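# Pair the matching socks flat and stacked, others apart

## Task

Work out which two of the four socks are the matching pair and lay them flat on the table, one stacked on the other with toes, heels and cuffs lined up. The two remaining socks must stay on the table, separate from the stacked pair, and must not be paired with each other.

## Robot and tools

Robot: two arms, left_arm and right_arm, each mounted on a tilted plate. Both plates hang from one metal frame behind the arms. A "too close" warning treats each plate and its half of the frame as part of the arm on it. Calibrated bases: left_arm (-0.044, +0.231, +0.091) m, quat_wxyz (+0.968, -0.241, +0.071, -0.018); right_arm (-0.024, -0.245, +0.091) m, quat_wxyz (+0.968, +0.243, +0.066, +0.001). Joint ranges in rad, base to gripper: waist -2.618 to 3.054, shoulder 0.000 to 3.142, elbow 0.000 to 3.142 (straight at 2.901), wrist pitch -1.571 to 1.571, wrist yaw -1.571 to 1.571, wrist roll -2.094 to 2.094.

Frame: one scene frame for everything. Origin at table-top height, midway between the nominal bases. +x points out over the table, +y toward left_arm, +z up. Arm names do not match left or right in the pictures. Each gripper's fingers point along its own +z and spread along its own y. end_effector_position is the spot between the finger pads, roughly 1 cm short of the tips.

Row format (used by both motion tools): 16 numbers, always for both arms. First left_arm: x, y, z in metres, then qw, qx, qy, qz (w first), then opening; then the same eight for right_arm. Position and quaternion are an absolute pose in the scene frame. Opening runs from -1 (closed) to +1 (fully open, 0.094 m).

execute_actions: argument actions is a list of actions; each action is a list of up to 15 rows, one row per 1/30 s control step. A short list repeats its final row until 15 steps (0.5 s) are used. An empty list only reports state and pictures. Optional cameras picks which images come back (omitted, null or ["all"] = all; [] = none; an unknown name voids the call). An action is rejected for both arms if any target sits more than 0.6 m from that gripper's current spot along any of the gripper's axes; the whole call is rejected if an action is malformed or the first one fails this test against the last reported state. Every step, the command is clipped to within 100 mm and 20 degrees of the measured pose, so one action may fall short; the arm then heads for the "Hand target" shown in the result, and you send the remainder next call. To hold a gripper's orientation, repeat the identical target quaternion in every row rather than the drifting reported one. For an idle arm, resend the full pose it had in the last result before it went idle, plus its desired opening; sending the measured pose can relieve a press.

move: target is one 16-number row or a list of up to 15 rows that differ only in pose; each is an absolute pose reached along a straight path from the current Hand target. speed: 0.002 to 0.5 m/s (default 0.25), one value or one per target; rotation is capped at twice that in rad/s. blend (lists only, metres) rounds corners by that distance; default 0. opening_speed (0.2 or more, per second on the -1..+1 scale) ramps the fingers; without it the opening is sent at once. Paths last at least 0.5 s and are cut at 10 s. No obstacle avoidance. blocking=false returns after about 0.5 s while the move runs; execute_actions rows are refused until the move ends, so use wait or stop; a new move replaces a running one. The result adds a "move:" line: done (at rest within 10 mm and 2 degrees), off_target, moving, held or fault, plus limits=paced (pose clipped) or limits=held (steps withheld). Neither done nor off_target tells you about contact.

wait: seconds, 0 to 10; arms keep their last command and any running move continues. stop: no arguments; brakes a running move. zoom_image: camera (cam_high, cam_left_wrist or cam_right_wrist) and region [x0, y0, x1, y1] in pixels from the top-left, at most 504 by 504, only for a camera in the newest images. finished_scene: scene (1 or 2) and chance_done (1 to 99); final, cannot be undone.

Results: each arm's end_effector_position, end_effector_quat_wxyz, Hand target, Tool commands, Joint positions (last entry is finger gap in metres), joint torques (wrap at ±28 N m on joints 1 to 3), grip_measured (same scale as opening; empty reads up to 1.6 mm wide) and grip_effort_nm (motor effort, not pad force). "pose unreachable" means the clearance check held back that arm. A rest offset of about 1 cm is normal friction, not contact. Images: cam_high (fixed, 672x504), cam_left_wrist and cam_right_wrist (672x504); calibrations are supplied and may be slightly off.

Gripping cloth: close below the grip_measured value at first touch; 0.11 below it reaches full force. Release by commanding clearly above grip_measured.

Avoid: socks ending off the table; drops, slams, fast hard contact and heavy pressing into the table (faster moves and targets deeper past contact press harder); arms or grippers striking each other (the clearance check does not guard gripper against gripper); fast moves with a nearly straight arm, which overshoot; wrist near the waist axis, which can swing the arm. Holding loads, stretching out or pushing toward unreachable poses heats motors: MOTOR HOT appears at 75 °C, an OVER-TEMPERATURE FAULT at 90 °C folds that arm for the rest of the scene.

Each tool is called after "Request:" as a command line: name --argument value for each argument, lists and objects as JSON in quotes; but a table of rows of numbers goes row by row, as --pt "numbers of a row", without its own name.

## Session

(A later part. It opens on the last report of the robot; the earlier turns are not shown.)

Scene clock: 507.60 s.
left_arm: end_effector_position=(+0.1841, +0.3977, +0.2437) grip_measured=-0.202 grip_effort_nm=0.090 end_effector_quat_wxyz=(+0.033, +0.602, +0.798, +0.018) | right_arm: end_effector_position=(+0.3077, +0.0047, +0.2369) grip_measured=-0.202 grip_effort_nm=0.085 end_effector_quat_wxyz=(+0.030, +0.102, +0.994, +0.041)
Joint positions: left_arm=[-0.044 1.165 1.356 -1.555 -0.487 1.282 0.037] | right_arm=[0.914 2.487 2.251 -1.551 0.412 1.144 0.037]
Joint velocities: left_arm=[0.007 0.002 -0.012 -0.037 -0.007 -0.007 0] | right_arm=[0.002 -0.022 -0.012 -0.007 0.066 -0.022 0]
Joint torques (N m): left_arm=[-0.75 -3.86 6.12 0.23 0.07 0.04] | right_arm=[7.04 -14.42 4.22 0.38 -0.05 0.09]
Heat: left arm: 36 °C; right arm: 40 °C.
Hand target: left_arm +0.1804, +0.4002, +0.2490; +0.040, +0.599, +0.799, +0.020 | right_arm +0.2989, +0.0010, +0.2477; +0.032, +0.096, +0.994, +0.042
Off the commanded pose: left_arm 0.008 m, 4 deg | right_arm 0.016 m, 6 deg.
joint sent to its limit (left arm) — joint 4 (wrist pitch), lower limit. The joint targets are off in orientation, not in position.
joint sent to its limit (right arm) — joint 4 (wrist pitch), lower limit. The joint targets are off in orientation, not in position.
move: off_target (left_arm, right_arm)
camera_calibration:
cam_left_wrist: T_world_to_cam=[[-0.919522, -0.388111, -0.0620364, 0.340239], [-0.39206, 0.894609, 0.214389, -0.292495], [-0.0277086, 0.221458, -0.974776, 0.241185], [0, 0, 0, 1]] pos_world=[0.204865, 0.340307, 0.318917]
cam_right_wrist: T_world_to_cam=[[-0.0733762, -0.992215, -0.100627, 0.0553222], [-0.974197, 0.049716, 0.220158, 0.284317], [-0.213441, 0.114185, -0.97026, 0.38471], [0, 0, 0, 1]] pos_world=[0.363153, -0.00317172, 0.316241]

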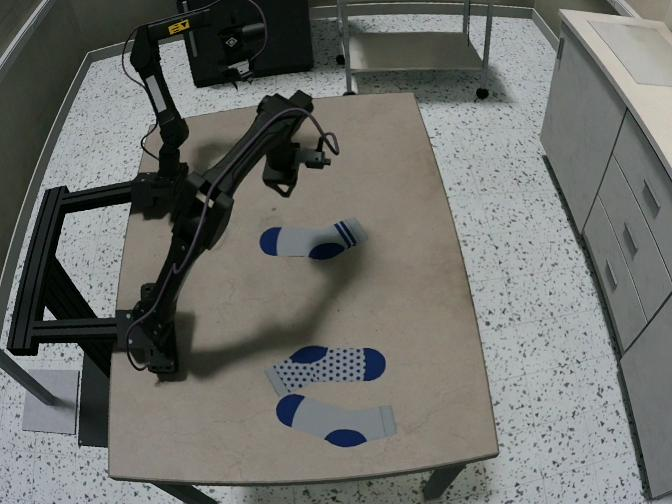

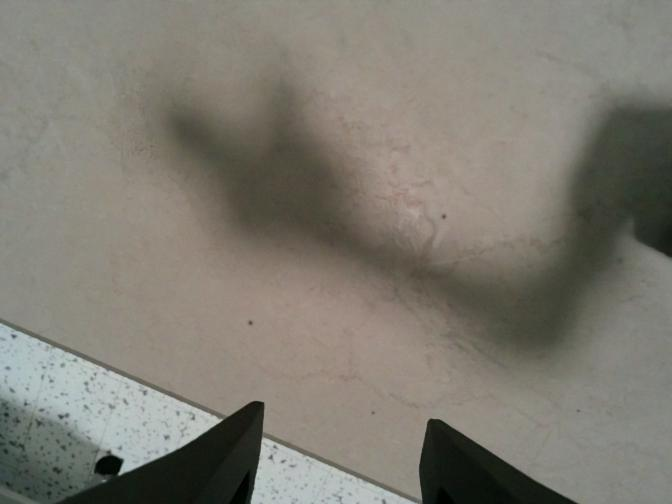

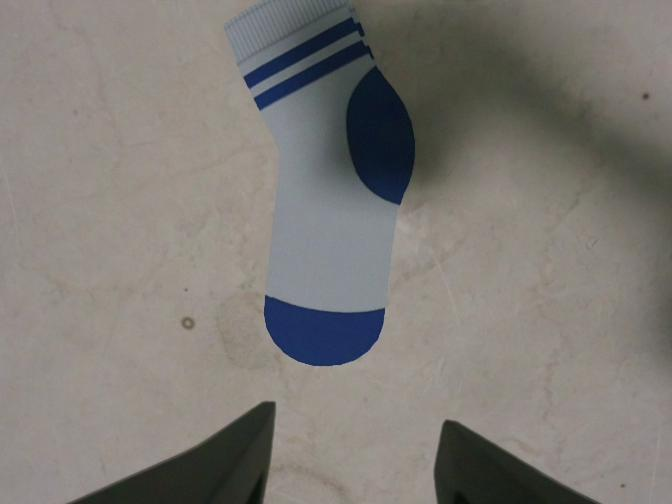

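Request:
zoom_image --camera "cam_right_wrist" --region '[200, 0, 450, 188]'

Scaled by 2.016.

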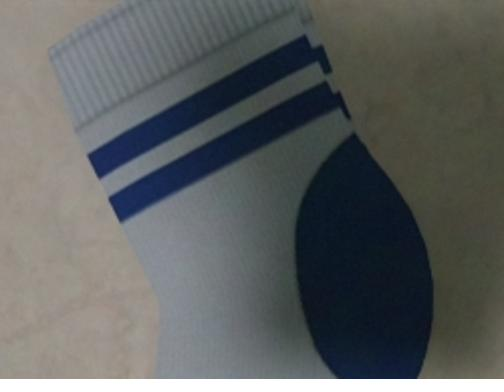

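Request:
finished_scene --scene 1 --chance_done 88

The scene is finished: the task was done.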